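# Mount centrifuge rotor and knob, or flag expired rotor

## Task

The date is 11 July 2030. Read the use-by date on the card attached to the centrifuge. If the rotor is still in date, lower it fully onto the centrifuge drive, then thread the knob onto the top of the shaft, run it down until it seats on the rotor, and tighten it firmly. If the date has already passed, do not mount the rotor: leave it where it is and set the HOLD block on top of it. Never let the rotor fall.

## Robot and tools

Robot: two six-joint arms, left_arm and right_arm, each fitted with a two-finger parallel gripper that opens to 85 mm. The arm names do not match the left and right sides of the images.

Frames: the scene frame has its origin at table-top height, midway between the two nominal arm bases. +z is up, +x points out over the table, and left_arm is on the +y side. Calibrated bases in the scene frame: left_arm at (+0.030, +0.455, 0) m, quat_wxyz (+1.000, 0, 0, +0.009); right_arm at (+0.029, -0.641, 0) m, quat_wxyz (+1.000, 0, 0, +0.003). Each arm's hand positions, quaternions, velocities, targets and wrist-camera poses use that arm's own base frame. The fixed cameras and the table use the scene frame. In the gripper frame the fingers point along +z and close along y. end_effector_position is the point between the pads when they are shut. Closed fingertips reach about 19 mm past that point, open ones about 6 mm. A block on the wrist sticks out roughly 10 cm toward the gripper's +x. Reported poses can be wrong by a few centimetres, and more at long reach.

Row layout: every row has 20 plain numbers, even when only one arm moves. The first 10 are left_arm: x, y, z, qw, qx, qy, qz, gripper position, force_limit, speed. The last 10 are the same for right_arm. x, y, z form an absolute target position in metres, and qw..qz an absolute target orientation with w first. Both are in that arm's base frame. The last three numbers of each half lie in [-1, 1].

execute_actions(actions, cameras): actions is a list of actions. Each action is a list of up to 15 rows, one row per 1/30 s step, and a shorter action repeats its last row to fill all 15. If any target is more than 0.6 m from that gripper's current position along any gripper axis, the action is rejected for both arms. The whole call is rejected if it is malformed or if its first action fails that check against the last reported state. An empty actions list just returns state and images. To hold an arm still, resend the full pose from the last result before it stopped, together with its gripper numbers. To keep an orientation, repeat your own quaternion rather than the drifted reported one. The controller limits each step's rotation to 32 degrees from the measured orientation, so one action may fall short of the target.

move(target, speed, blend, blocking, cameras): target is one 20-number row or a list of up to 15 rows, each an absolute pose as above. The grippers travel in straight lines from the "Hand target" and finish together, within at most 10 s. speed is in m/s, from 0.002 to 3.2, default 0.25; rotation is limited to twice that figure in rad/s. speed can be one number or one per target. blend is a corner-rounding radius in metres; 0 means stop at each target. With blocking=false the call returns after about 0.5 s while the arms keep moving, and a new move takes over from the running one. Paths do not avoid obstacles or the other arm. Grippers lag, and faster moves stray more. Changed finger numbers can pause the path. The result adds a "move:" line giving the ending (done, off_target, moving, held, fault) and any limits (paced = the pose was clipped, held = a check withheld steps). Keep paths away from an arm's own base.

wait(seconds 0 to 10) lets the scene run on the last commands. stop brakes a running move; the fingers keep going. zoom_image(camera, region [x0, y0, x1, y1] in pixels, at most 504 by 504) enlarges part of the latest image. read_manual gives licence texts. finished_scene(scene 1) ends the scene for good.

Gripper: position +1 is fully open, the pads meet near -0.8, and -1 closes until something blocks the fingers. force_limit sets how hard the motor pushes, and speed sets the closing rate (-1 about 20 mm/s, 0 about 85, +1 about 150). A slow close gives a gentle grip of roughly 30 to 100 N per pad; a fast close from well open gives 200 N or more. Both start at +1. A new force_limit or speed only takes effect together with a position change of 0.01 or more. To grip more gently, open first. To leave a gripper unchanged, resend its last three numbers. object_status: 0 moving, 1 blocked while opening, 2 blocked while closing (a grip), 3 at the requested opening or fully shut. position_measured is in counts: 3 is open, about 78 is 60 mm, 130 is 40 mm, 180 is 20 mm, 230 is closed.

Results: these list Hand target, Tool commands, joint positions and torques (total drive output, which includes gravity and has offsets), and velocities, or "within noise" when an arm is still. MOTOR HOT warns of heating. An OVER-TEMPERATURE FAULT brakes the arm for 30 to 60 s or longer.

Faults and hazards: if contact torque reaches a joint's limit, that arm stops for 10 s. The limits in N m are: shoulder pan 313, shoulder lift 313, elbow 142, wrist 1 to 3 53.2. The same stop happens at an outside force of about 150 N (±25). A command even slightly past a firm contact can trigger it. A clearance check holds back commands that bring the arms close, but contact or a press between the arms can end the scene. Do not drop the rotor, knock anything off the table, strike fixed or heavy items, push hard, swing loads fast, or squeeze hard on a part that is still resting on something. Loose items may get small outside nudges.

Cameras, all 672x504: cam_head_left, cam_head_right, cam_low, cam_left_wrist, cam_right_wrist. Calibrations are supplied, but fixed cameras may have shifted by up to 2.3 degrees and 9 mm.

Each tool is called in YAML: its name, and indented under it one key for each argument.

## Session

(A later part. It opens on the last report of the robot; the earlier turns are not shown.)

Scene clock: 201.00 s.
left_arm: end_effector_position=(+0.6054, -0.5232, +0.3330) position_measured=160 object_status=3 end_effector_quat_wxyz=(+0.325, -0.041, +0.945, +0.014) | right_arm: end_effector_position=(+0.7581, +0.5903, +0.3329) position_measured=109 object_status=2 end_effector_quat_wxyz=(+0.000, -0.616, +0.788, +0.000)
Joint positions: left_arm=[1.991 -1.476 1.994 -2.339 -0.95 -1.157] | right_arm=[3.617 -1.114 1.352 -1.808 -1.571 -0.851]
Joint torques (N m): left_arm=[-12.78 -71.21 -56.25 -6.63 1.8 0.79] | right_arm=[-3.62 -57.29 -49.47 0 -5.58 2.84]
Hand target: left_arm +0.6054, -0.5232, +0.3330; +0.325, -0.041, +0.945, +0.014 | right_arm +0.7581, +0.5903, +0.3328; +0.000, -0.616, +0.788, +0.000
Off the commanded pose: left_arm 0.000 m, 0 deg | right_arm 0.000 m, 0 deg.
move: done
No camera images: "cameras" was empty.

move:
  target: [0.6054, -0.5232, 0.333, 0.32526, -0.04124, 0.94462, 0.01420, -0.25, -0.5, -1, 0.7581, 0.5903, 0.3322, 0, 0.61566, -0.78801, 0, -1, -0.7, -1]
  speed: 0.02
  cameras: []

move:
  target: [0.6054, -0.5232, 0.333, 0.32526, -0.04124, 0.94462, 0.01420, -0.25, -0.5, -1, 0.7581, 0.5903, 0.3316, 0, 0.61566, -0.78801, 0, -1, -0.7, -1]
  speed: 0.02
  cameras: []

Scene clock: 201.87 s.
left_arm: end_effector_position=(+0.6054, -0.5232, +0.3330) position_measured=160 object_status=3 end_effector_quat_wxyz=(+0.325, -0.041, +0.945, +0.014) | right_arm: end_effector_position=(+0.7581, +0.5903, +0.3323) position_measured=109 object_status=2 end_effector_quat_wxyz=(+0.000, -0.616, +0.788, +0.000)
Joint positions: left_arm=[1.991 -1.476 1.994 -2.339 -0.95 -1.157] | right_arm=[3.617 -1.114 1.352 -1.809 -1.571 -0.851]
Joint torques (N m): left_arm=[-12.06 -70.72 -55.92 -6.23 1.75 0.58] | right_arm=[-5.56 -40.97 -23 -2.57 -4.45 2.95]
Hand target: left_arm +0.6054, -0.5232, +0.3330; +0.325, -0.041, +0.945, +0.014 | right_arm +0.7581, +0.5903, +0.3322; +0.000, -0.616, +0.788, +0.000
Off the commanded pose: left_arm 0.000 m, 0 deg | right_arm 0.000 m, 0 deg.
move: done
No camera images: "cameras" was empty.

Scene clock: 202.57 s.
left_arm: end_effector_position=(+0.6054, -0.5232, +0.3330) position_measured=160 object_status=3 end_effector_quat_wxyz=(+0.325, -0.041, +0.945, +0.014) | right_arm: end_effector_position=(+0.7581, +0.5903, +0.3317) position_measured=109 object_status=2 end_effector_quat_wxyz=(+0.000, -0.616, +0.788, +0.000)
Joint positions: left_arm=[1.991 -1.476 1.994 -2.339 -0.95 -1.157] | right_arm=[3.617 -1.113 1.353 -1.81 -1.571 -0.851]
Joint torques (N m): left_arm=[-11.95 -70.01 -56.08 -6.21 1.85 0.49] | right_arm=[-8.61 -29.94 -16.73 -0.98 -3.39 3.08]
Hand target: left_arm +0.6054, -0.5232, +0.3330; +0.325, -0.041, +0.945, +0.014 | right_arm +0.7581, +0.5903, +0.3316; +0.000, -0.616, +0.788, +0.000
Off the commanded pose: left_arm 0.000 m, 0 deg | right_arm 0.000 m, 0 deg.
move: done
No camera images: "cameras" was empty.

move:
  target: [0.6054, -0.5232, 0.333, 0.32526, -0.04124, 0.94462, 0.01420, -0.25, -0.5, -1, 0.7581, 0.5903, 0.3309, 0, 0.13917, -0.99027, 0, -1, -0.7, -1]
  speed: 0.3
  cameras: ["cam_right_wrist"]

zoom_image:
  camera: "cam_right_wrist"
  region: [180, 200, 520, 504]

Scene clock: 208.67 s.
left_arm: end_effector_position=(+0.6054, -0.5232, +0.3330) position_measured=160 object_status=3 end_effector_quat_wxyz=(+0.325, -0.041, +0.945, +0.014) | right_arm: end_effector_position=(+0.7581, +0.5903, +0.3309) position_measured=109 object_status=2 end_effector_quat_wxyz=(+0.000, -0.139, +0.990, +0.000)
Joint positions: left_arm=[1.991 -1.476 1.994 -2.339 -0.95 -1.157] | right_arm=[3.617 -1.113 1.354 -1.812 -1.571 0.196]
Joint torques (N m): left_arm=[-11.46 -70.78 -55.8 -5.58 1.74 0.02] | right_arm=[3.03 -49.47 -38.84 -0.3 -4.78 3.12]
Hand target: left_arm +0.6054, -0.5232, +0.3330; +0.325, -0.041, +0.945, +0.014 | right_arm +0.7581, +0.5903, +0.3309; +0.000, -0.139, +0.990, +0.000
Off the commanded pose: left_arm 0.000 m, 0 deg | right_arm 0.000 m, 0 deg.
move: done
camera_calibration:
cam_right_wrist: T_world_to_cam=[[-0.263695, 0.964605, 0.00129272, -0.360045], [0.910182, 0.248373, 0.331482, -0.92481], [0.319428, 0.0885868, -0.943461, 0.144088], [0, 0, 0, 1]] pos_world=[0.700777, 0.564235, 0.442964]
Images, in order (width x height): cam_right_wrist 672x504.

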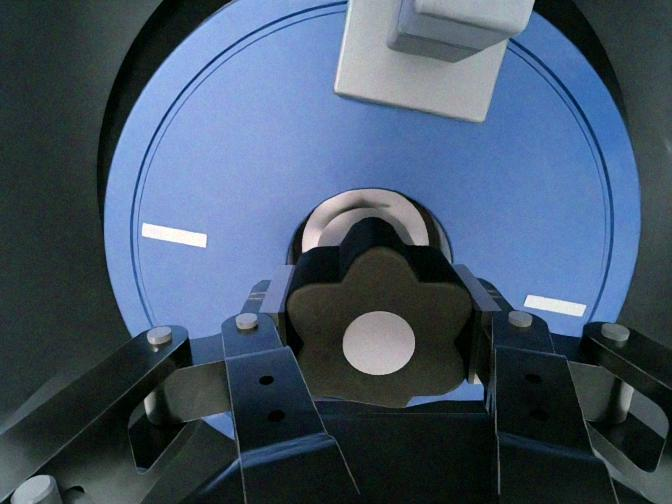

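Scaled by 1.482.

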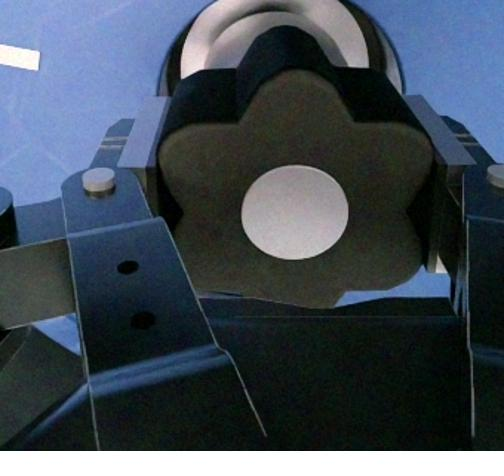

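move:
  target: [0.6054, -0.5232, 0.333, 0.32526, -0.04124, 0.94462, 0.01420, -0.25, -0.5, -1, 0.7581, 0.5903, 0.3303, 0, 0.13917, -0.99027, 0, -1, -0.7, -1]
  speed: 0.02
  cameras: []

move:
  target: [0.6054, -0.5232, 0.333, 0.32526, -0.04124, 0.94462, 0.01420, -0.25, -0.5, -1, 0.7581, 0.5903, 0.3297, 0, 0.13917, -0.99027, 0, -1, -0.7, -1]
  speed: 0.02
  cameras: []

Scene clock: 209.73 s.
left_arm: end_effector_position=(+0.6054, -0.5232, +0.3330) position_measured=160 object_status=3 end_effector_quat_wxyz=(+0.325, -0.041, +0.945, +0.014) | right_arm: end_effector_position=(+0.7581, +0.5903, +0.3304) position_measured=109 object_status=2 end_effector_quat_wxyz=(+0.000, -0.139, +0.990, +0.000)
Joint positions: left_arm=[1.991 -1.476 1.994 -2.339 -0.95 -1.157] | right_arm=[3.617 -1.113 1.355 -1.813 -1.571 0.197]
Joint torques (N m): left_arm=[-11.47 -70.85 -56.19 -5.5 1.67 -0.23] | right_arm=[1.3 -48.08 -25.31 -0.28 -1.19 2.94]
Hand target: left_arm +0.6054, -0.5232, +0.3330; +0.325, -0.041, +0.945, +0.014 | right_arm +0.7581, +0.5903, +0.3303; +0.000, -0.139, +0.990, +0.000
Off the commanded pose: left_arm 0.000 m, 0 deg | right_arm 0.000 m, 0 deg.
move: done
No camera images: "cameras" was empty.

Scene clock: 210.43 s.
left_arm: end_effector_position=(+0.6054, -0.5232, +0.3330) position_measured=160 object_status=3 end_effector_quat_wxyz=(+0.325, -0.041, +0.945, +0.014) | right_arm: end_effector_position=(+0.7581, +0.5903, +0.3297) position_measured=109 object_status=2 end_effector_quat_wxyz=(+0.000, -0.139, +0.990, +0.000)
Joint positions: left_arm=[1.991 -1.476 1.994 -2.339 -0.95 -1.157] | right_arm=[3.617 -1.113 1.355 -1.813 -1.571 0.197]
Joint torques (N m): left_arm=[-10.72 -70.63 -55.34 -5.26 1.8 -0.07] | right_arm=[1.82 -41.28 -20.34 1.07 0.54 3.65]
Hand target: left_arm +0.6054, -0.5232, +0.3330; +0.325, -0.041, +0.945, +0.014 | right_arm +0.7581, +0.5903, +0.3297; +0.000, -0.139, +0.990, +0.000
Off the commanded pose: left_arm 0.000 m, 0 deg | right_arm 0.000 m, 0 deg.
move: done
No camera images: "cameras" was empty.

move:
  target: [0.6054, -0.5232, 0.333, 0.32526, -0.04124, 0.94462, 0.01420, -0.25, -0.5, -1, 0.7581, 0.5903, 0.3297, 0, -0.37461, -0.92718, 0, -1, -0.7, -1]
  speed: 0.3
  cameras: []

move:
  target: [0.6054, -0.5232, 0.333, 0.32526, -0.04124, 0.94462, 0.01420, -0.25, -0.5, -1, 0.7581, 0.5903, 0.3292, 0, -0.37461, -0.92718, 0, -1, -0.7, -1]
  speed: 0.02
  cameras: []

move:
  target: [0.6054, -0.5232, 0.333, 0.32526, -0.04124, 0.94462, 0.01420, -0.25, -0.5, -1, 0.7581, 0.5903, 0.3287, 0, -0.37461, -0.92718, 0, -1, -0.7, -1]
  speed: 0.02
  cameras: ["cam_right_wrist"]

zoom_image:
  camera: "cam_right_wrist"
  region: [180, 200, 520, 504]

Scene clock: 213.43 s.
left_arm: end_effector_position=(+0.6054, -0.5232, +0.3330) position_measured=160 object_status=3 end_effector_quat_wxyz=(+0.325, -0.041, +0.945, +0.014) | right_arm: end_effector_position=(+0.7581, +0.5903, +0.3298) position_measured=109 object_status=2 end_effector_quat_wxyz=(+0.000, +0.375, +0.927, +0.000)
Joint positions: left_arm=[1.991 -1.476 1.994 -2.339 -0.95 -1.157] | right_arm=[3.617 -1.113 1.355 -1.813 -1.571 1.244]
Joint torques (N m): left_arm=[-11.47 -69.53 -55.7 -4.96 1.69 -0.43] | right_arm=[7.14 -56.7 -46.59 1.29 -3.74 3.16]
Hand target: left_arm +0.6054, -0.5232, +0.3330; +0.325, -0.041, +0.945, +0.014 | right_arm +0.7581, +0.5903, +0.3297; +0.000, +0.375, +0.927, +0.000
Off the commanded pose: left_arm 0.000 m, 0 deg | right_arm 0.000 m, 0 deg.
move: done
No camera images: "cameras" was empty.

Scene clock: 214.13 s.
left_arm: end_effector_position=(+0.6054, -0.5232, +0.3330) position_measured=160 object_status=3 end_effector_quat_wxyz=(+0.325, -0.041, +0.945, +0.014) | right_arm: end_effector_position=(+0.7581, +0.5903, +0.3293) position_measured=109 object_status=2 end_effector_quat_wxyz=(+0.000, +0.375, +0.927, +0.000)
Joint positions: left_arm=[1.991 -1.476 1.994 -2.339 -0.95 -1.157] | right_arm=[3.617 -1.112 1.356 -1.814 -1.571 1.244]
Joint torques (N m): left_arm=[-12.97 -70.18 -55.58 -4.9 1.68 -0.11] | right_arm=[8.06 -48.43 -26.61 -0.43 -2.07 3.14]
Hand target: left_arm +0.6054, -0.5232, +0.3330; +0.325, -0.041, +0.945, +0.014 | right_arm +0.7581, +0.5903, +0.3292; +0.000, +0.375, +0.927, +0.000
Off the commanded pose: left_arm 0.000 m, 0 deg | right_arm 0.000 m, 0 deg.
move: done
No camera images: "cameras" was empty.

Scene clock: 214.83 s.
left_arm: end_effector_position=(+0.6054, -0.5232, +0.3330) position_measured=160 object_status=3 end_effector_quat_wxyz=(+0.325, -0.041, +0.945, +0.014) | right_arm: end_effector_position=(+0.7581, +0.5903, +0.3288) position_measured=109 object_status=2 end_effector_quat_wxyz=(+0.000, +0.375, +0.927, +0.000)
Joint positions: left_arm=[1.991 -1.476 1.994 -2.339 -0.95 -1.157] | right_arm=[3.617 -1.112 1.356 -1.815 -1.571 1.244]
Joint torques (N m): left_arm=[-11.85 -69.97 -55.24 -4.95 1.74 -0.44] | right_arm=[6.9 -40.15 -19.4 0.4 -0.13 3]
Hand target: left_arm +0.6054, -0.5232, +0.3330; +0.325, -0.041, +0.945, +0.014 | right_arm +0.7581, +0.5903, +0.3287; +0.000, +0.375, +0.927, +0.000
Off the commanded pose: left_arm 0.000 m, 0 deg | right_arm 0.000 m, 0 deg.
move: done
camera_calibration:
cam_right_wrist: T_world_to_cam=[[0.703712, 0.710484, 0.00130404, -0.943443], [0.669996, -0.664219, 0.33154, -0.203361], [0.23642, -0.232435, -0.94344, 0.394526], [0, 0, 0, 1]] pos_world=[0.70689, 0.626926, 0.440864]
Images, in order (width x height): cam_right_wrist 672x504.

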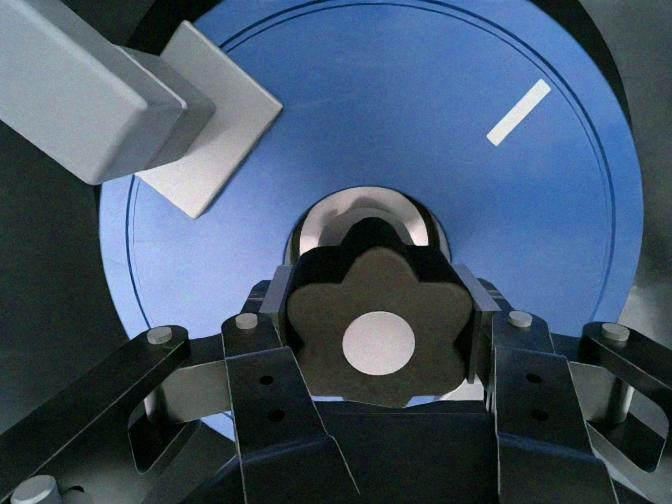

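Scaled by 1.482.

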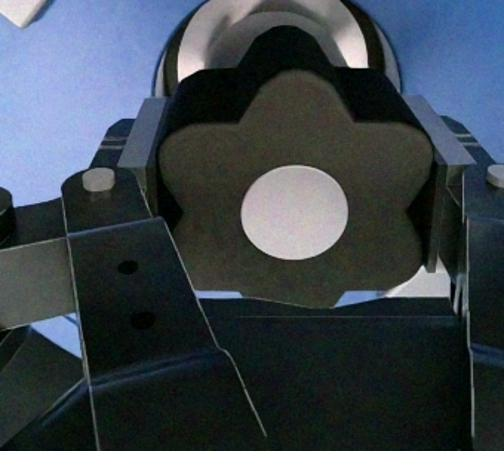

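move:
  target:
    - [0.6054, -0.5232, 0.333, 0.32526, -0.04124, 0.94462, 0.01420, -0.25, -0.5, -1, 0.7581, 0.5903, 0.3282, 0, 0.99027, 0.13917, 0, -1, -0.7, -1]
    - [0.6054, -0.5232, 0.333, 0.32526, -0.04124, 0.94462, 0.01420, -0.25, -0.5, -1, 0.7581, 0.5903, 0.3276, 0, -0.61566, 0.78801, 0, -1, -0.7, -1]
  speed: 0.4
  blend: [0.001, 0]
  cameras: ["cam_right_wrist"]

zoom_image:
  camera: "cam_right_wrist"
  region: [180, 200, 520, 504]

Scene clock: 221.20 s.
left_arm: end_effector_position=(+0.6054, -0.5232, +0.3330) position_measured=160 object_status=3 end_effector_quat_wxyz=(+0.325, -0.041, +0.945, +0.014) | right_arm: end_effector_position=(+0.7581, +0.5903, +0.3276) position_measured=109 object_status=2 end_effector_quat_wxyz=(+0.000, -0.616, +0.788, +0.000)
Joint positions: left_arm=[1.991 -1.476 1.994 -2.339 -0.95 -1.157] | right_arm=[3.617 -1.112 1.358 -1.817 -1.571 5.432]
Joint torques (N m): left_arm=[-12.22 -68.86 -54.99 -4.35 1.68 -1.24] | right_arm=[-5.56 -57.22 -51.97 0.1 -5.72 3.17]
Hand target: left_arm +0.6054, -0.5232, +0.3330; +0.325, -0.041, +0.945, +0.014 | right_arm +0.7581, +0.5903, +0.3276; +0.000, -0.616, +0.788, +0.000
Off the commanded pose: left_arm 0.000 m, 0 deg | right_arm 0.000 m, 0 deg.
move: done
camera_calibration:
cam_right_wrist: T_world_to_cam=[[-0.967212, 0.253967, 0.00129393, 0.592768], [0.240023, 0.912419, 0.331482, -0.807636], [0.0830048, 0.320924, -0.943461, 0.183065], [0, 0, 0, 1]] pos_world=[0.751988, 0.527609, 0.439664]
Images, in order (width x height): cam_right_wrist 672x504.

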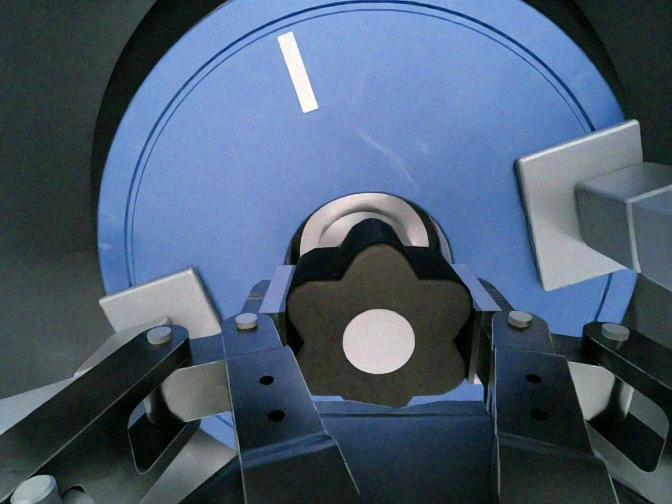

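Scaled by 1.482.

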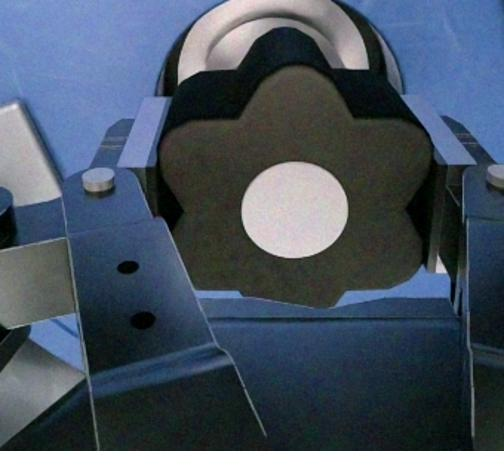

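zoom_image:
  camera: "cam_right_wrist"
  region: [280, 210, 480, 410]

execute_actions:
  actions: []
  cameras: ["cam_low", "cam_head_right", "cam_head_left"]

zoom_image:
  camera: "cam_low"
  region: [330, 150, 430, 230]

zoom_image:
  camera: "cam_head_right"
  region: [260, 120, 380, 220]

Scaled by 2.520.

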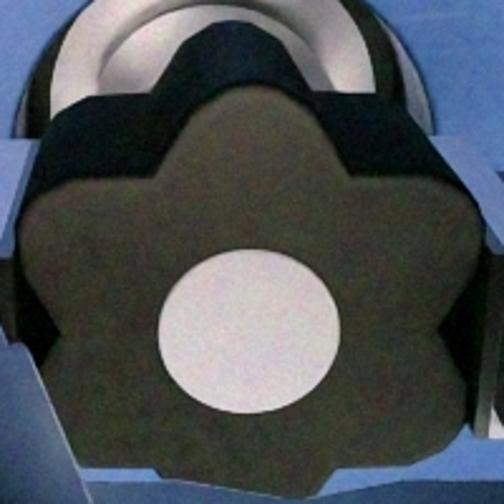

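Scene clock: 221.83 s.
left_arm: end_effector_position=(+0.6054, -0.5232, +0.3330) position_measured=160 object_status=3 end_effector_quat_wxyz=(+0.325, -0.041, +0.945, +0.014) | right_arm: end_effector_position=(+0.7581, +0.5903, +0.3276) position_measured=109 object_status=2 end_effector_quat_wxyz=(+0.000, -0.616, +0.788, +0.000)
Joint positions: left_arm=[1.991 -1.476 1.994 -2.339 -0.95 -1.157] | right_arm=[3.617 -1.112 1.358 -1.817 -1.571 5.433]
Joint velocities: within noise
Joint torques (N m): left_arm=[-11.95 -70.82 -55.06 -4.4 1.6 -1.25] | right_arm=[-6.13 -58.65 -52.78 -0.55 -5.67 3.07]
Hand target: left_arm +0.6054, -0.5232, +0.3330; +0.325, -0.041, +0.945, +0.014 | right_arm +0.7581, +0.5903, +0.3276; +0.000, -0.616, +0.788, +0.000
Tool commands: left_gripper/position=-0.25 left_gripper/force_limit=-0.5 left_gripper/speed=-1.0 right_gripper/position=-1.0 right_gripper/force_limit=-0.7 right_gripper/speed=-1.0
Off the commanded pose: left_arm 0.000 m, 0 deg | right_arm 0.000 m, 0 deg.
Images, in order (width x height): cam_head_left 672x504, cam_head_right 672x504, cam_low 672x504.

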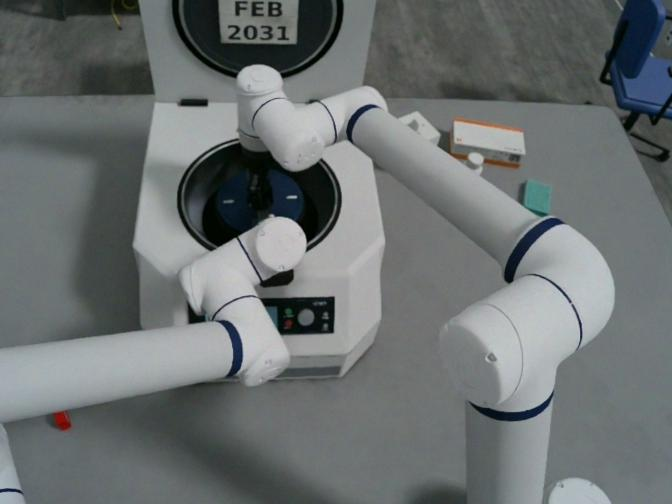

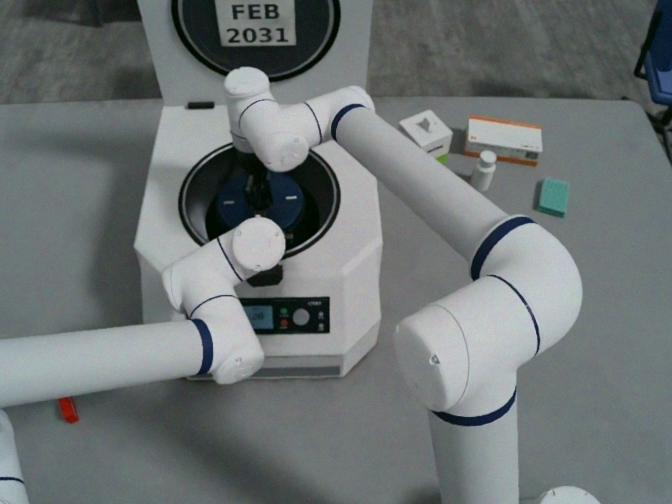

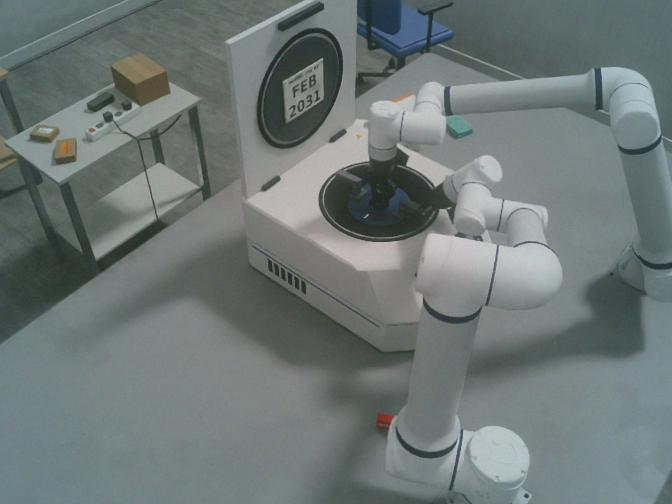

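Scaled by 5.040.

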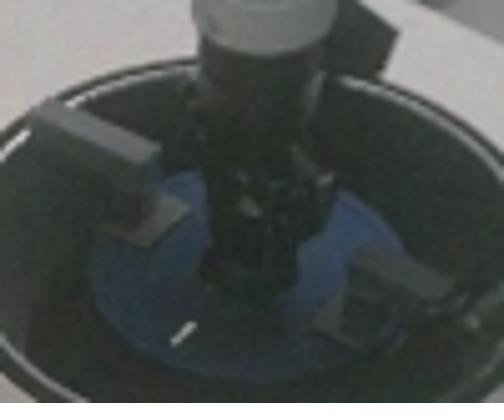

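Scaled by 4.200.

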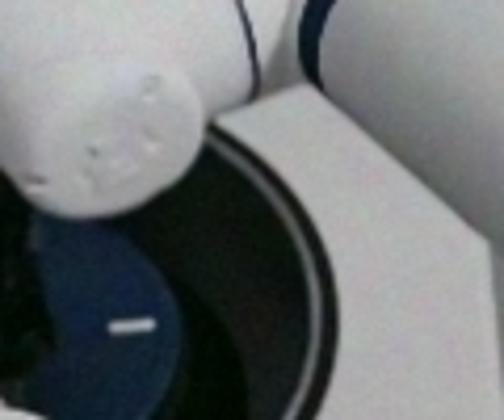

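move:
  target: [0.6054, -0.5232, 0.333, 0.32526, -0.04124, 0.94462, 0.01420, -0.25, -0.5, -1, 0.7581, 0.5903, 0.3276, 0, -0.61566, 0.78801, 0, 0.6, -0.7, -1]
  speed: 0.1
  cameras: ["cam_right_wrist"]

zoom_image:
  camera: "cam_right_wrist"
  region: [280, 210, 480, 410]

Scene clock: 224.27 s.
left_arm: end_effector_position=(+0.6054, -0.5232, +0.3330) position_measured=160 object_status=3 end_effector_quat_wxyz=(+0.325, -0.041, +0.945, +0.014) | right_arm: end_effector_position=(+0.7581, +0.5903, +0.3276) position_measured=53 object_status=0 end_effector_quat_wxyz=(+0.000, -0.616, +0.788, +0.000)
Joint positions: left_arm=[1.991 -1.476 1.994 -2.339 -0.95 -1.157] | right_arm=[3.617 -1.112 1.358 -1.817 -1.571 5.433]
Joint torques (N m): left_arm=[-11.68 -70.35 -54.49 -4.52 1.6 -1.33] | right_arm=[-6.14 -68.78 -45.46 -3.89 1.8 2.28]
Hand target: left_arm +0.6054, -0.5232, +0.3330; +0.325, -0.041, +0.945, +0.014 | right_arm +0.7581, +0.5903, +0.3276; +0.000, -0.616, +0.788, +0.000
Off the commanded pose: left_arm 0.000 m, 0 deg | right_arm 0.000 m, 0 deg.
move: done
camera_calibration:
cam_right_wrist: T_world_to_cam=[[-0.967158, 0.254174, 0.00126573, 0.592629], [0.240207, 0.912362, 0.331507, -0.807755], [0.0831055, 0.320924, -0.943452, 0.182986], [0, 0, 0, 1]] pos_world=[0.751987, 0.527609, 0.439664]
Images, in order (width x height): cam_right_wrist 672x504.

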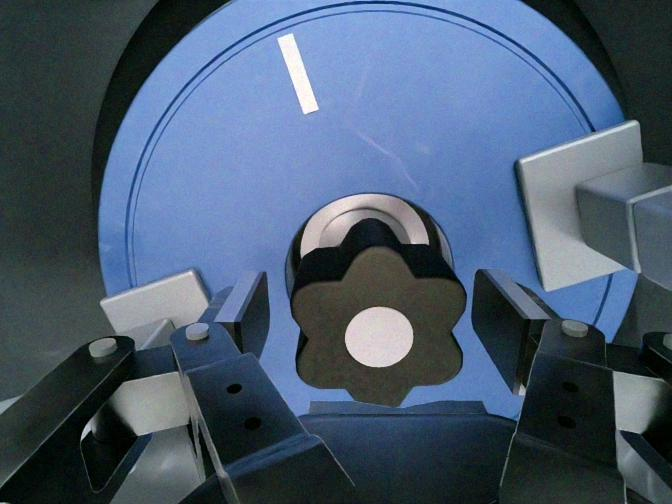

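Scaled by 2.520.

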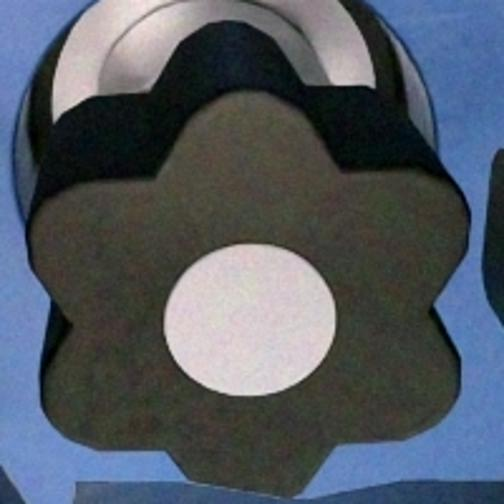

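move:
  target: [0.6054, -0.5232, 0.333, 0.32526, -0.04124, 0.94462, 0.01420, -0.25, -0.5, -1, 0.7581, 0.5903, 0.390, 0, -0.61566, 0.78801, 0, 0.6, -0.7, -1]
  speed: 0.15
  cameras: ["cam_right_wrist"]

zoom_image:
  camera: "cam_right_wrist"
  region: [260, 180, 480, 380]

Scene clock: 226.00 s.
left_arm: end_effector_position=(+0.6054, -0.5232, +0.3330) position_measured=160 object_status=3 end_effector_quat_wxyz=(+0.325, -0.041, +0.945, +0.014) | right_arm: end_effector_position=(+0.7581, +0.5903, +0.3899) position_measured=53 object_status=3 end_effector_quat_wxyz=(+0.000, -0.616, +0.788, +0.000)
Joint positions: left_arm=[1.991 -1.476 1.994 -2.339 -0.95 -1.157] | right_arm=[3.617 -1.132 1.277 -1.715 -1.571 5.433]
Joint torques (N m): left_arm=[-11.56 -70.26 -54.4 -4.37 1.55 -1.35] | right_arm=[-7.44 -73.14 -53.82 -1.24 0.79 0.85]
Hand target: left_arm +0.6054, -0.5232, +0.3330; +0.325, -0.041, +0.945, +0.014 | right_arm +0.7581, +0.5903, +0.3900; +0.000, -0.616, +0.788, +0.000
Off the commanded pose: left_arm 0.000 m, 0 deg | right_arm 0.000 m, 0 deg.
move: done
camera_calibration:
cam_right_wrist: T_world_to_cam=[[-0.967158, 0.254174, 0.00126573, 0.592551], [0.240207, 0.912362, 0.331507, -0.828374], [0.0831055, 0.320924, -0.943452, 0.241668], [0, 0, 0, 1]] pos_world=[0.751987, 0.527609, 0.501864]
Images, in order (width x height): cam_right_wrist 672x504.

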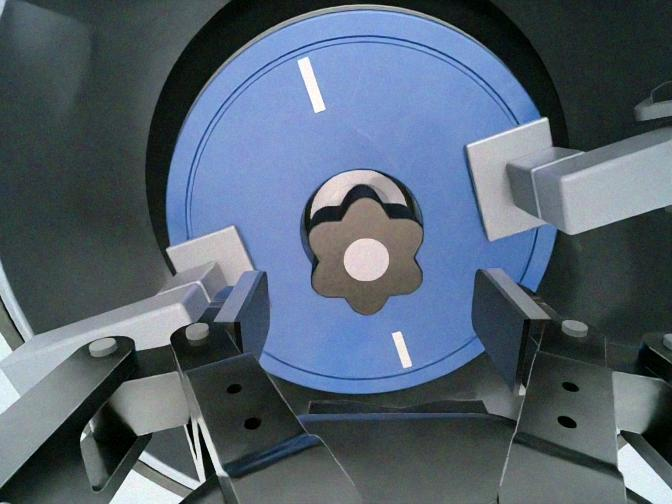

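Scaled by 2.291.

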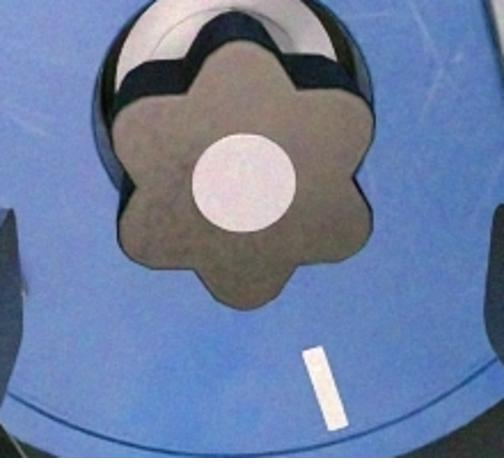

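move:
  target:
    - [0.6054, -0.5232, 0.333, 0.32526, -0.04124, 0.94462, 0.01420, -0.25, -0.5, -1, 0.7581, 0.5903, 0.390, 0, -0.8616, -0.5075, 0, 0.6, -0.7, -1]
    - [0.6054, -0.5232, 0.333, 0.32526, -0.04124, 0.94462, 0.01420, -0.25, -0.5, -1, 0.7581, 0.5903, 0.390, 0, 0.39073, -0.9205, 0, 0.6, -0.7, -1]
    - [0.6054, -0.5232, 0.333, 0.32526, -0.04124, 0.94462, 0.01420, -0.25, -0.5, -1, 0.7581, 0.5903, 0.390, 0, 0.96363, 0.26724, 0, 0.6, -0.7, -1]
    - [0.6054, -0.5232, 0.333, 0.32526, -0.04124, 0.94462, 0.01420, -0.25, -0.5, -1, 0.7581, 0.5903, 0.390, 0, -0.13917, 0.99027, 0, 0.6, -0.7, -1]
  speed: 1.0
  blend: [0.01, 0.01, 0.01, 0]
  cameras: ["cam_right_wrist"]

zoom_image:
  camera: "cam_right_wrist"
  region: [260, 180, 480, 380]

Scene clock: 236.60 s.
left_arm: end_effector_position=(+0.6054, -0.5232, +0.3330) position_measured=160 object_status=3 end_effector_quat_wxyz=(+0.325, -0.041, +0.945, +0.014) | right_arm: end_effector_position=(+0.7581, +0.5903, +0.3900) position_measured=53 object_status=3 end_effector_quat_wxyz=(+0.000, -0.139, +0.990, +0.000)
Joint positions: left_arm=[1.991 -1.476 1.994 -2.339 -0.95 -1.157] | right_arm=[3.617 -1.132 1.276 -1.715 -1.571 -6.086]
Joint torques (N m): left_arm=[-11.79 -70.94 -53.77 -4.45 1.59 -1.12] | right_arm=[-14.77 -72.45 -40.17 -1.19 2.06 -2.7]
Hand target: left_arm +0.6054, -0.5232, +0.3330; +0.325, -0.041, +0.945, +0.014 | right_arm +0.7581, +0.5903, +0.3900; +0.000, -0.139, +0.990, +0.000
Off the commanded pose: left_arm 0.000 m, 0 deg | right_arm 0.000 m, 0 deg.
move: done
camera_calibration:
cam_right_wrist: T_world_to_cam=[[-0.263163, 0.964751, 0.00125188, -0.360654], [0.9103, 0.24788, 0.331527, -0.944252], [0.31953, 0.0883852, -0.943445, 0.199872], [0, 0, 0, 1]] pos_world=[0.700776, 0.564336, 0.502064]
Images, in order (width x height): cam_right_wrist 672x504.

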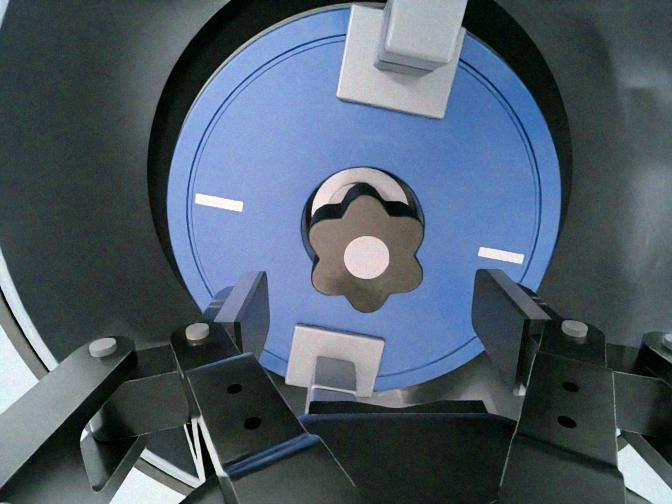

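Scaled by 2.291.

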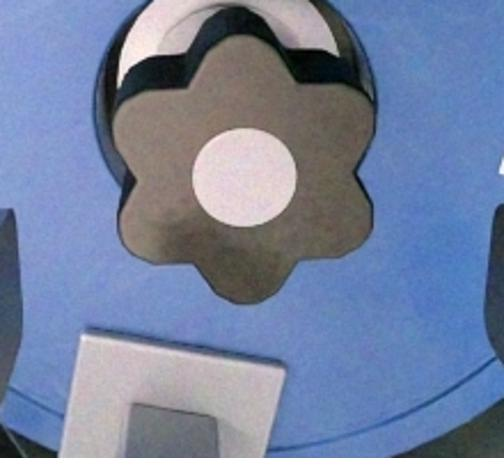

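move:
  target:
    - [0.6054, -0.5232, 0.333, 0.32526, -0.04124, 0.94462, 0.01420, -0.25, -0.5, -1, 0.7573, 0.5911, 0.350, 0, -0.13917, 0.99027, 0, 0.6, -0.7, -1]
    - [0.6054, -0.5232, 0.333, 0.32526, -0.04124, 0.94462, 0.01420, -0.25, -0.5, -1, 0.7573, 0.5911, 0.323, 0, -0.13917, 0.99027, 0, 0.6, -0.7, -1]
  speed: [0.15, 0.06]
  blend: [0.002, 0]
  cameras: ["cam_right_wrist"]

zoom_image:
  camera: "cam_right_wrist"
  region: [240, 210, 500, 440]

Scene clock: 238.53 s.
left_arm: end_effector_position=(+0.6054, -0.5232, +0.3330) position_measured=160 object_status=3 end_effector_quat_wxyz=(+0.325, -0.041, +0.945, +0.014) | right_arm: end_effector_position=(+0.7573, +0.5911, +0.3231) position_measured=53 object_status=3 end_effector_quat_wxyz=(+0.000, -0.139, +0.990, +0.000)
Joint positions: left_arm=[1.991 -1.476 1.994 -2.339 -0.95 -1.157] | right_arm=[3.619 -1.11 1.363 -1.824 -1.571 -6.086]
Joint torques (N m): left_arm=[-10.65 -71.55 -53.8 -4.4 1.56 -1.35] | right_arm=[13.8 -56.46 -38.15 -3.98 1.16 3.44]
Hand target: left_arm +0.6054, -0.5232, +0.3330; +0.325, -0.041, +0.945, +0.014 | right_arm +0.7573, +0.5911, +0.3230; +0.000, -0.139, +0.990, +0.000
Off the commanded pose: left_arm 0.000 m, 0 deg | right_arm 0.000 m, 0 deg.
move: done
camera_calibration:
cam_right_wrist: T_world_to_cam=[[-0.263482, 0.964664, 0.0012398, -0.361177], [0.91021, 0.248182, 0.331546, -0.921635], [0.319523, 0.0884849, -0.943438, 0.136895], [0, 0, 0, 1]] pos_world=[0.699977, 0.565035, 0.435164]
Images, in order (width x height): cam_right_wrist 672x504.

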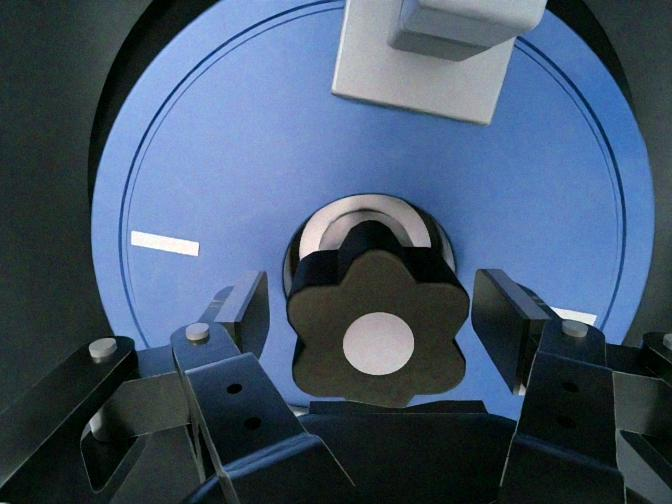

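Scaled by 1.938.

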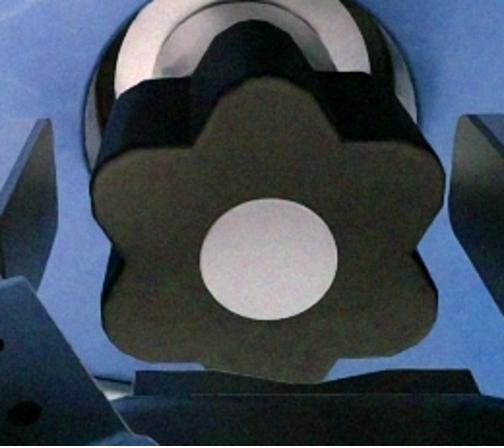

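move:
  target: [0.6054, -0.5232, 0.333, 0.32526, -0.04124, 0.94462, 0.01420, -0.25, -0.5, -1, 0.7573, 0.5911, 0.323, 0, -0.13917, 0.99027, 0, 0.26, -1, -1]
  speed: 0.1
  cameras: ["cam_right_wrist"]

zoom_image:
  camera: "cam_right_wrist"
  region: [240, 210, 500, 440]

Scene clock: 239.80 s.
left_arm: end_effector_position=(+0.6054, -0.5232, +0.3330) position_measured=160 object_status=3 end_effector_quat_wxyz=(+0.325, -0.041, +0.945, +0.014) | right_arm: end_effector_position=(+0.7573, +0.5911, +0.3230) position_measured=96 object_status=0 end_effector_quat_wxyz=(+0.000, -0.139, +0.990, +0.000)
Joint positions: left_arm=[1.991 -1.476 1.994 -2.339 -0.95 -1.157] | right_arm=[3.619 -1.11 1.364 -1.824 -1.571 -6.086]
Joint torques (N m): left_arm=[-11.85 -72.22 -53.99 -4.41 1.46 -1.29] | right_arm=[12.98 -54.92 -37.58 -3.7 1.49 2.77]
Hand target: left_arm +0.6054, -0.5232, +0.3330; +0.325, -0.041, +0.945, +0.014 | right_arm +0.7573, +0.5911, +0.3230; +0.000, -0.139, +0.990, +0.000
Off the commanded pose: left_arm 0.000 m, 0 deg | right_arm 0.000 m, 0 deg.
move: done
camera_calibration:
cam_right_wrist: T_world_to_cam=[[-0.263489, 0.964662, 0.0012647, -0.361182], [0.91024, 0.248189, 0.33146, -0.921589], [0.319433, 0.0884872, -0.943468, 0.136875], [0, 0, 0, 1]] pos_world=[0.699977, 0.565035, 0.435064]
Images, in order (width x height): cam_right_wrist 672x504.

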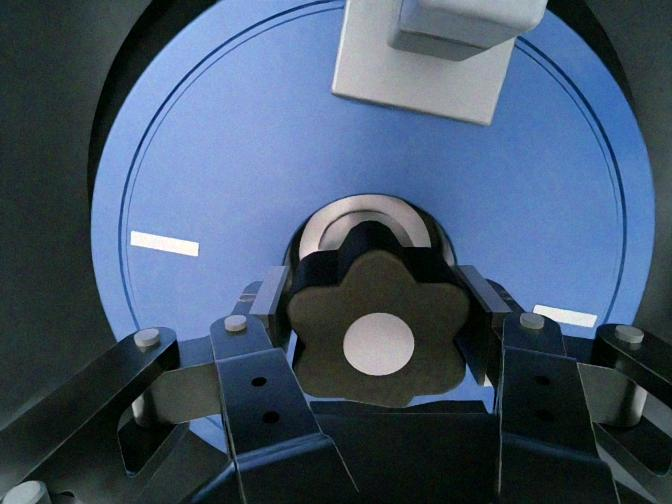

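Scaled by 1.938.

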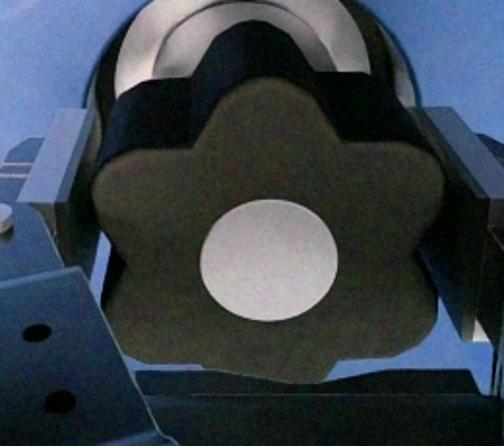

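move:
  target: [0.6054, -0.5232, 0.333, 0.32526, -0.04124, 0.94462, 0.01420, -0.25, -0.5, -1, 0.7573, 0.5911, 0.323, 0, 0.78801, 0.61566, 0, 0.26, -1, -1]
  speed: 0.3
  cameras: ["cam_right_wrist"]

zoom_image:
  camera: "cam_right_wrist"
  region: [240, 210, 500, 440]

Scene clock: 244.17 s.
left_arm: end_effector_position=(+0.6054, -0.5232, +0.3330) position_measured=160 object_status=3 end_effector_quat_wxyz=(+0.325, -0.041, +0.945, +0.014) | right_arm: end_effector_position=(+0.7573, +0.5911, +0.3230) position_measured=96 object_status=3 end_effector_quat_wxyz=(+0.000, +0.788, +0.616, +0.000)
Joint positions: left_arm=[1.991 -1.476 1.994 -2.339 -0.95 -1.157] | right_arm=[3.618 -1.11 1.364 -1.824 -1.571 -3.991]
Joint torques (N m): left_arm=[-11.66 -71.84 -53.52 -4.32 1.44 -1.2] | right_arm=[9.93 -57.11 -51.01 -0.79 -2.73 3.27]
Hand target: left_arm +0.6054, -0.5232, +0.3330; +0.325, -0.041, +0.945, +0.014 | right_arm +0.7573, +0.5911, +0.3230; +0.000, +0.788, +0.616, +0.000
Off the commanded pose: left_arm 0.000 m, 0 deg | right_arm 0.000 m, 0 deg.
move: done
camera_calibration:
cam_right_wrist: T_world_to_cam=[[0.967204, -0.253997, 0.00120253, -0.572863], [-0.24002, -0.912412, 0.331505, 0.635444], [-0.083104, -0.320921, -0.943453, 0.683689], [0, 0, 0, 1]] pos_world=[0.763412, 0.653691, 0.435064]
Images, in order (width x height): cam_right_wrist 672x504.

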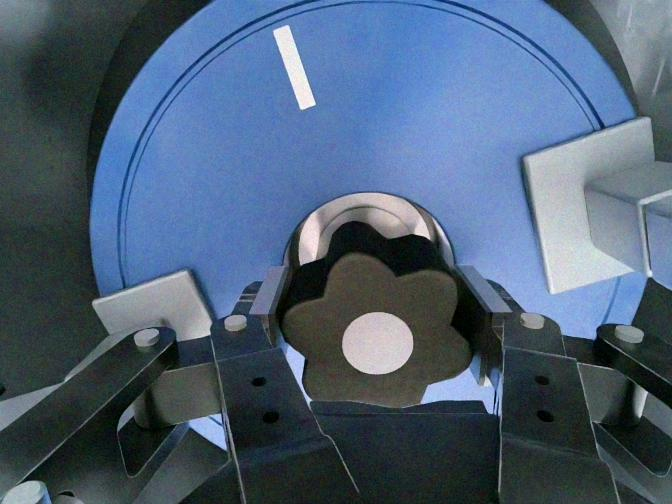

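Scaled by 1.938.

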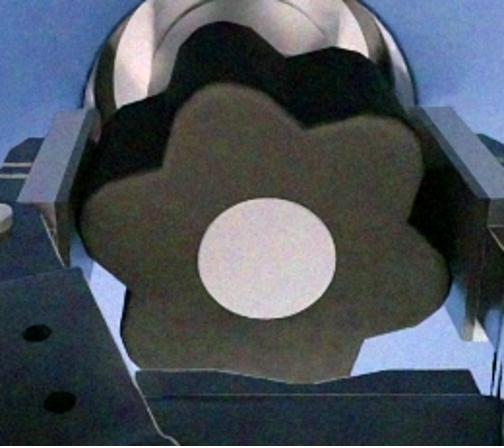

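move:
  target:
    - [0.6054, -0.5232, 0.333, 0.32526, -0.04124, 0.94462, 0.01420, -0.25, -0.5, -1, 0.7573, 0.5911, 0.323, 0, 0.92718, -0.37461, 0, 0.26, -1, -1]
    - [0.6054, -0.5232, 0.333, 0.32526, -0.04124, 0.94462, 0.01420, -0.25, -0.5, -1, 0.7573, 0.5911, 0.323, 0, 0.13917, -0.99027, 0, 0.26, -1, -1]
  speed: 0.4
  blend: [0.002, 0]
  cameras: ["cam_right_wrist"]

zoom_image:
  camera: "cam_right_wrist"
  region: [240, 210, 500, 440]

Scene clock: 250.30 s.
left_arm: end_effector_position=(+0.6054, -0.5232, +0.3330) position_measured=160 object_status=3 end_effector_quat_wxyz=(+0.325, -0.041, +0.945, +0.014) | right_arm: end_effector_position=(+0.7573, +0.5911, +0.3230) position_measured=96 object_status=3 end_effector_quat_wxyz=(+0.000, -0.139, +0.990, +0.000)
Joint positions: left_arm=[1.991 -1.476 1.994 -2.339 -0.95 -1.157] | right_arm=[3.619 -1.11 1.364 -1.824 -1.571 0.197]
Joint torques (N m): left_arm=[-11.71 -71.64 -53.21 -4.64 1.44 -1.21] | right_arm=[7.57 -59.08 -54.64 -1.04 -3.71 2.57]
Hand target: left_arm +0.6054, -0.5232, +0.3330; +0.325, -0.041, +0.945, +0.014 | right_arm +0.7573, +0.5911, +0.3230; +0.000, -0.139, +0.990, +0.000
Off the commanded pose: left_arm 0.000 m, 0 deg | right_arm 0.000 m, 0 deg.
move: done
camera_calibration:
cam_right_wrist: T_world_to_cam=[[-0.263577, 0.964638, 0.00123313, -0.361093], [0.910215, 0.248282, 0.331459, -0.921623], [0.319432, 0.0884873, -0.943469, 0.136876], [0, 0, 0, 1]] pos_world=[0.699977, 0.565035, 0.435064]
Images, in order (width x height): cam_right_wrist 672x504.

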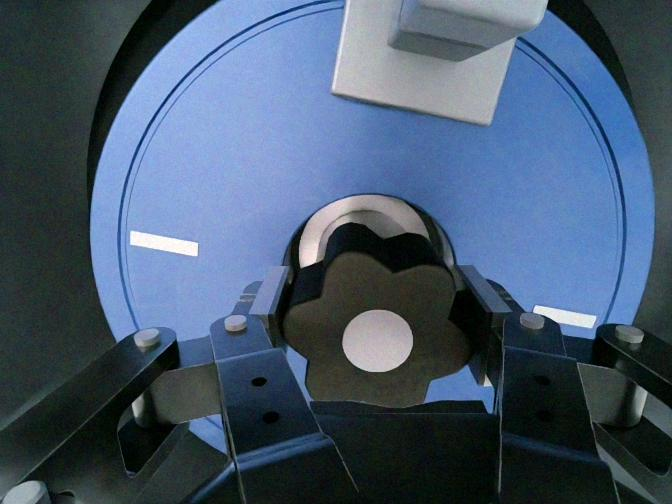

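Scaled by 1.938.

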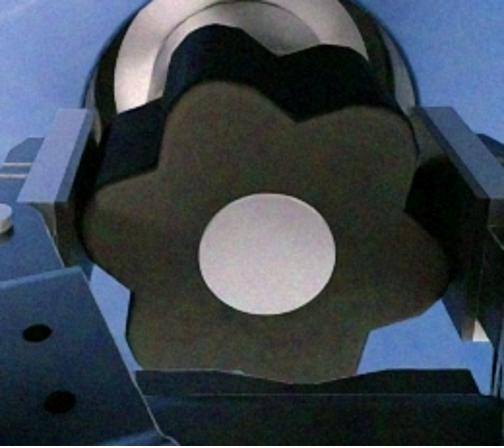

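zoom_image:
  camera: "cam_right_wrist"
  region: [330, 295, 430, 385]

move:
  target:
    - [0.6054, -0.5232, 0.333, 0.32526, -0.04124, 0.94462, 0.01420, -0.25, -0.5, -1, 0.7573, 0.5911, 0.323, 0, 0.78801, 0.61566, 0, 0.26, -1, -1]
    - [0.6054, -0.5232, 0.333, 0.32526, -0.04124, 0.94462, 0.01420, -0.25, -0.5, -1, 0.7573, 0.5911, 0.323, 0, 0.92718, -0.37461, 0, 0.26, -1, -1]
  speed: 0.4
  blend: [0.002, 0]
  cameras: ["cam_right_wrist"]

zoom_image:
  camera: "cam_right_wrist"
  region: [330, 295, 430, 385]

Scaled by 5.040.

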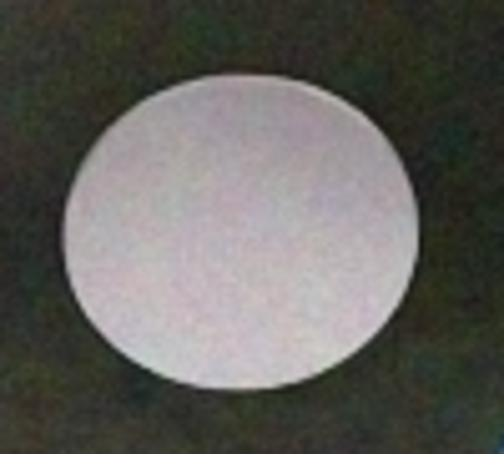

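Scene clock: 256.53 s.
left_arm: end_effector_position=(+0.6054, -0.5232, +0.3330) position_measured=160 object_status=3 end_effector_quat_wxyz=(+0.325, -0.041, +0.945, +0.014) | right_arm: end_effector_position=(+0.7573, +0.5911, +0.3230) position_measured=96 object_status=3 end_effector_quat_wxyz=(+0.000, +0.927, -0.375, +0.000)
Joint positions: left_arm=[1.991 -1.476 1.994 -2.339 -0.95 -1.157] | right_arm=[3.619 -1.11 1.364 -1.824 -1.571 4.386]
Joint torques (N m): left_arm=[-12.36 -72.21 -52.97 -9.6 -0.58 -1.2] | right_arm=[4.77 -76.14 -62.89 -0.14 -4.07 3.49]
Hand target: left_arm +0.6054, -0.5232, +0.3330; +0.325, -0.041, +0.945, +0.014 | right_arm +0.7573, +0.5911, +0.3230; +0.000, +0.927, -0.375, +0.000
Off the commanded pose: left_arm 0.000 m, 0 deg | right_arm 0.000 m, 0 deg.
move: done
camera_calibration:
cam_right_wrist: T_world_to_cam=[[-0.703569, -0.710626, 0.00123431, 0.96233], [-0.670147, 0.664068, 0.331538, 0.0293722], [-0.236419, 0.232432, -0.943441, 0.472727], [0, 0, 0, 1]] pos_world=[0.808511, 0.554474, 0.435064]
Images, in order (width x height): cam_right_wrist 672x504.

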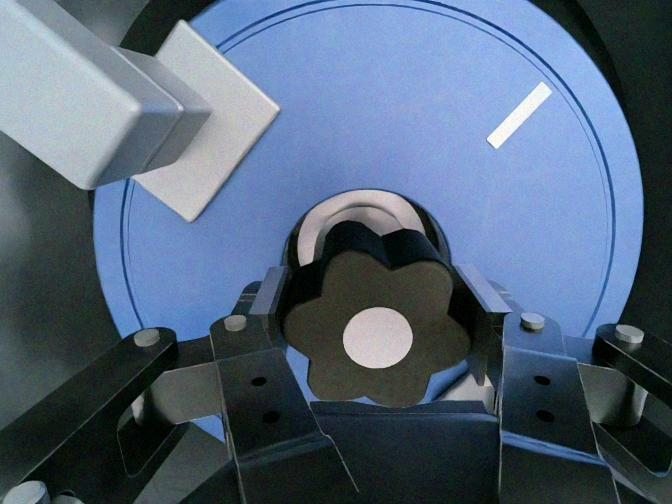

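Scaled by 5.040.

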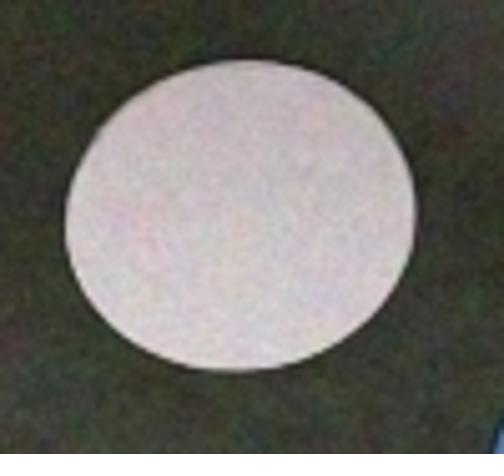

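move:
  target: [0.6054, -0.5232, 0.333, 0.32526, -0.04124, 0.94462, 0.01420, -0.25, -0.5, -1, 0.7573, 0.5911, 0.323, 0, 0.39073, -0.9205, 0, 0.26, -1, -1]
  speed: 0.3
  cameras: ["cam_right_wrist", "cam_left_wrist"]

zoom_image:
  camera: "cam_right_wrist"
  region: [330, 295, 430, 385]

Scene clock: 260.13 s.
left_arm: end_effector_position=(+0.6054, -0.5232, +0.3330) position_measured=160 object_status=3 end_effector_quat_wxyz=(+0.325, -0.041, +0.945, +0.014) | right_arm: end_effector_position=(+0.7573, +0.5911, +0.3231) position_measured=96 object_status=3 end_effector_quat_wxyz=(+0.000, -0.391, +0.920, +0.000)
Joint positions: left_arm=[1.991 -1.476 1.994 -2.339 -0.95 -1.157] | right_arm=[3.618 -1.11 1.364 -1.824 -1.571 5.957]
Joint torques (N m): left_arm=[-11.88 -71.99 -52.33 -7.87 -0.55 -1.15] | right_arm=[15.58 -85.72 -67.24 0.11 -2.79 3.88]
Hand target: left_arm +0.6054, -0.5232, +0.3330; +0.325, -0.041, +0.945, +0.014 | right_arm +0.7573, +0.5911, +0.3230; +0.000, -0.391, +0.921, +0.000
Off the commanded pose: left_arm 0.000 m, 0 deg | right_arm 0.000 m, 0 deg.
move: done
camera_calibration:
cam_left_wrist: T_world_to_cam=[[-0.0784208, 0.996772, -0.0172015, 0.586693], [0.527852, 0.0561537, 0.847478, -0.555693], [0.845708, 0.0573801, -0.530552, -0.179706], [0, 0, 0, 1]] pos_world=[0.491312, -0.543283, 0.385686]
cam_right_wrist: T_world_to_cam=[[-0.710672, 0.703522, 0.00121154, 0.131812], [0.664019, 0.670196, 0.331537, -0.984613], [0.232432, 0.236418, -0.943442, 0.11531], [0, 0, 0, 1]] pos_world=[0.720675, 0.539889, 0.435064]
Images, in order (width x height): cam_left_wrist 672x504, cam_right_wrist 672x504.

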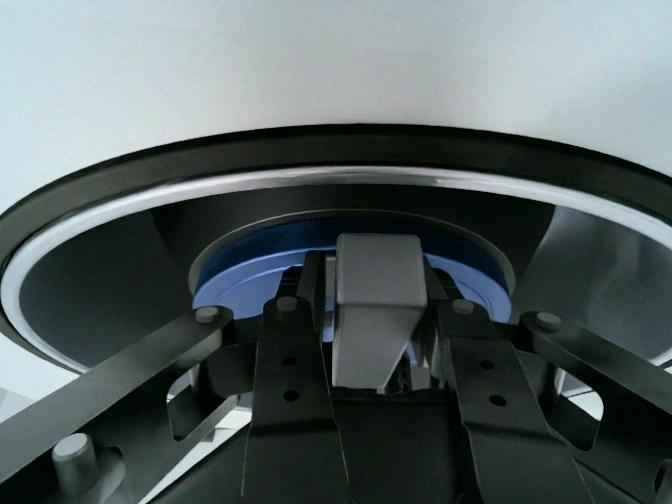

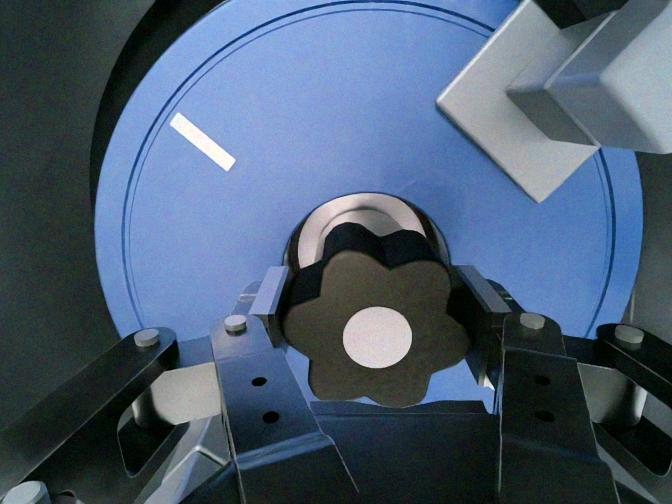

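Scaled by 5.040.

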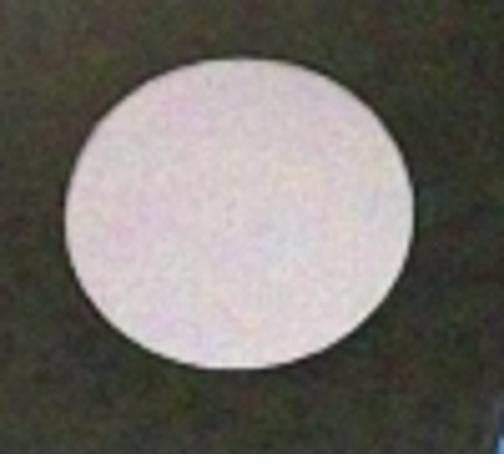

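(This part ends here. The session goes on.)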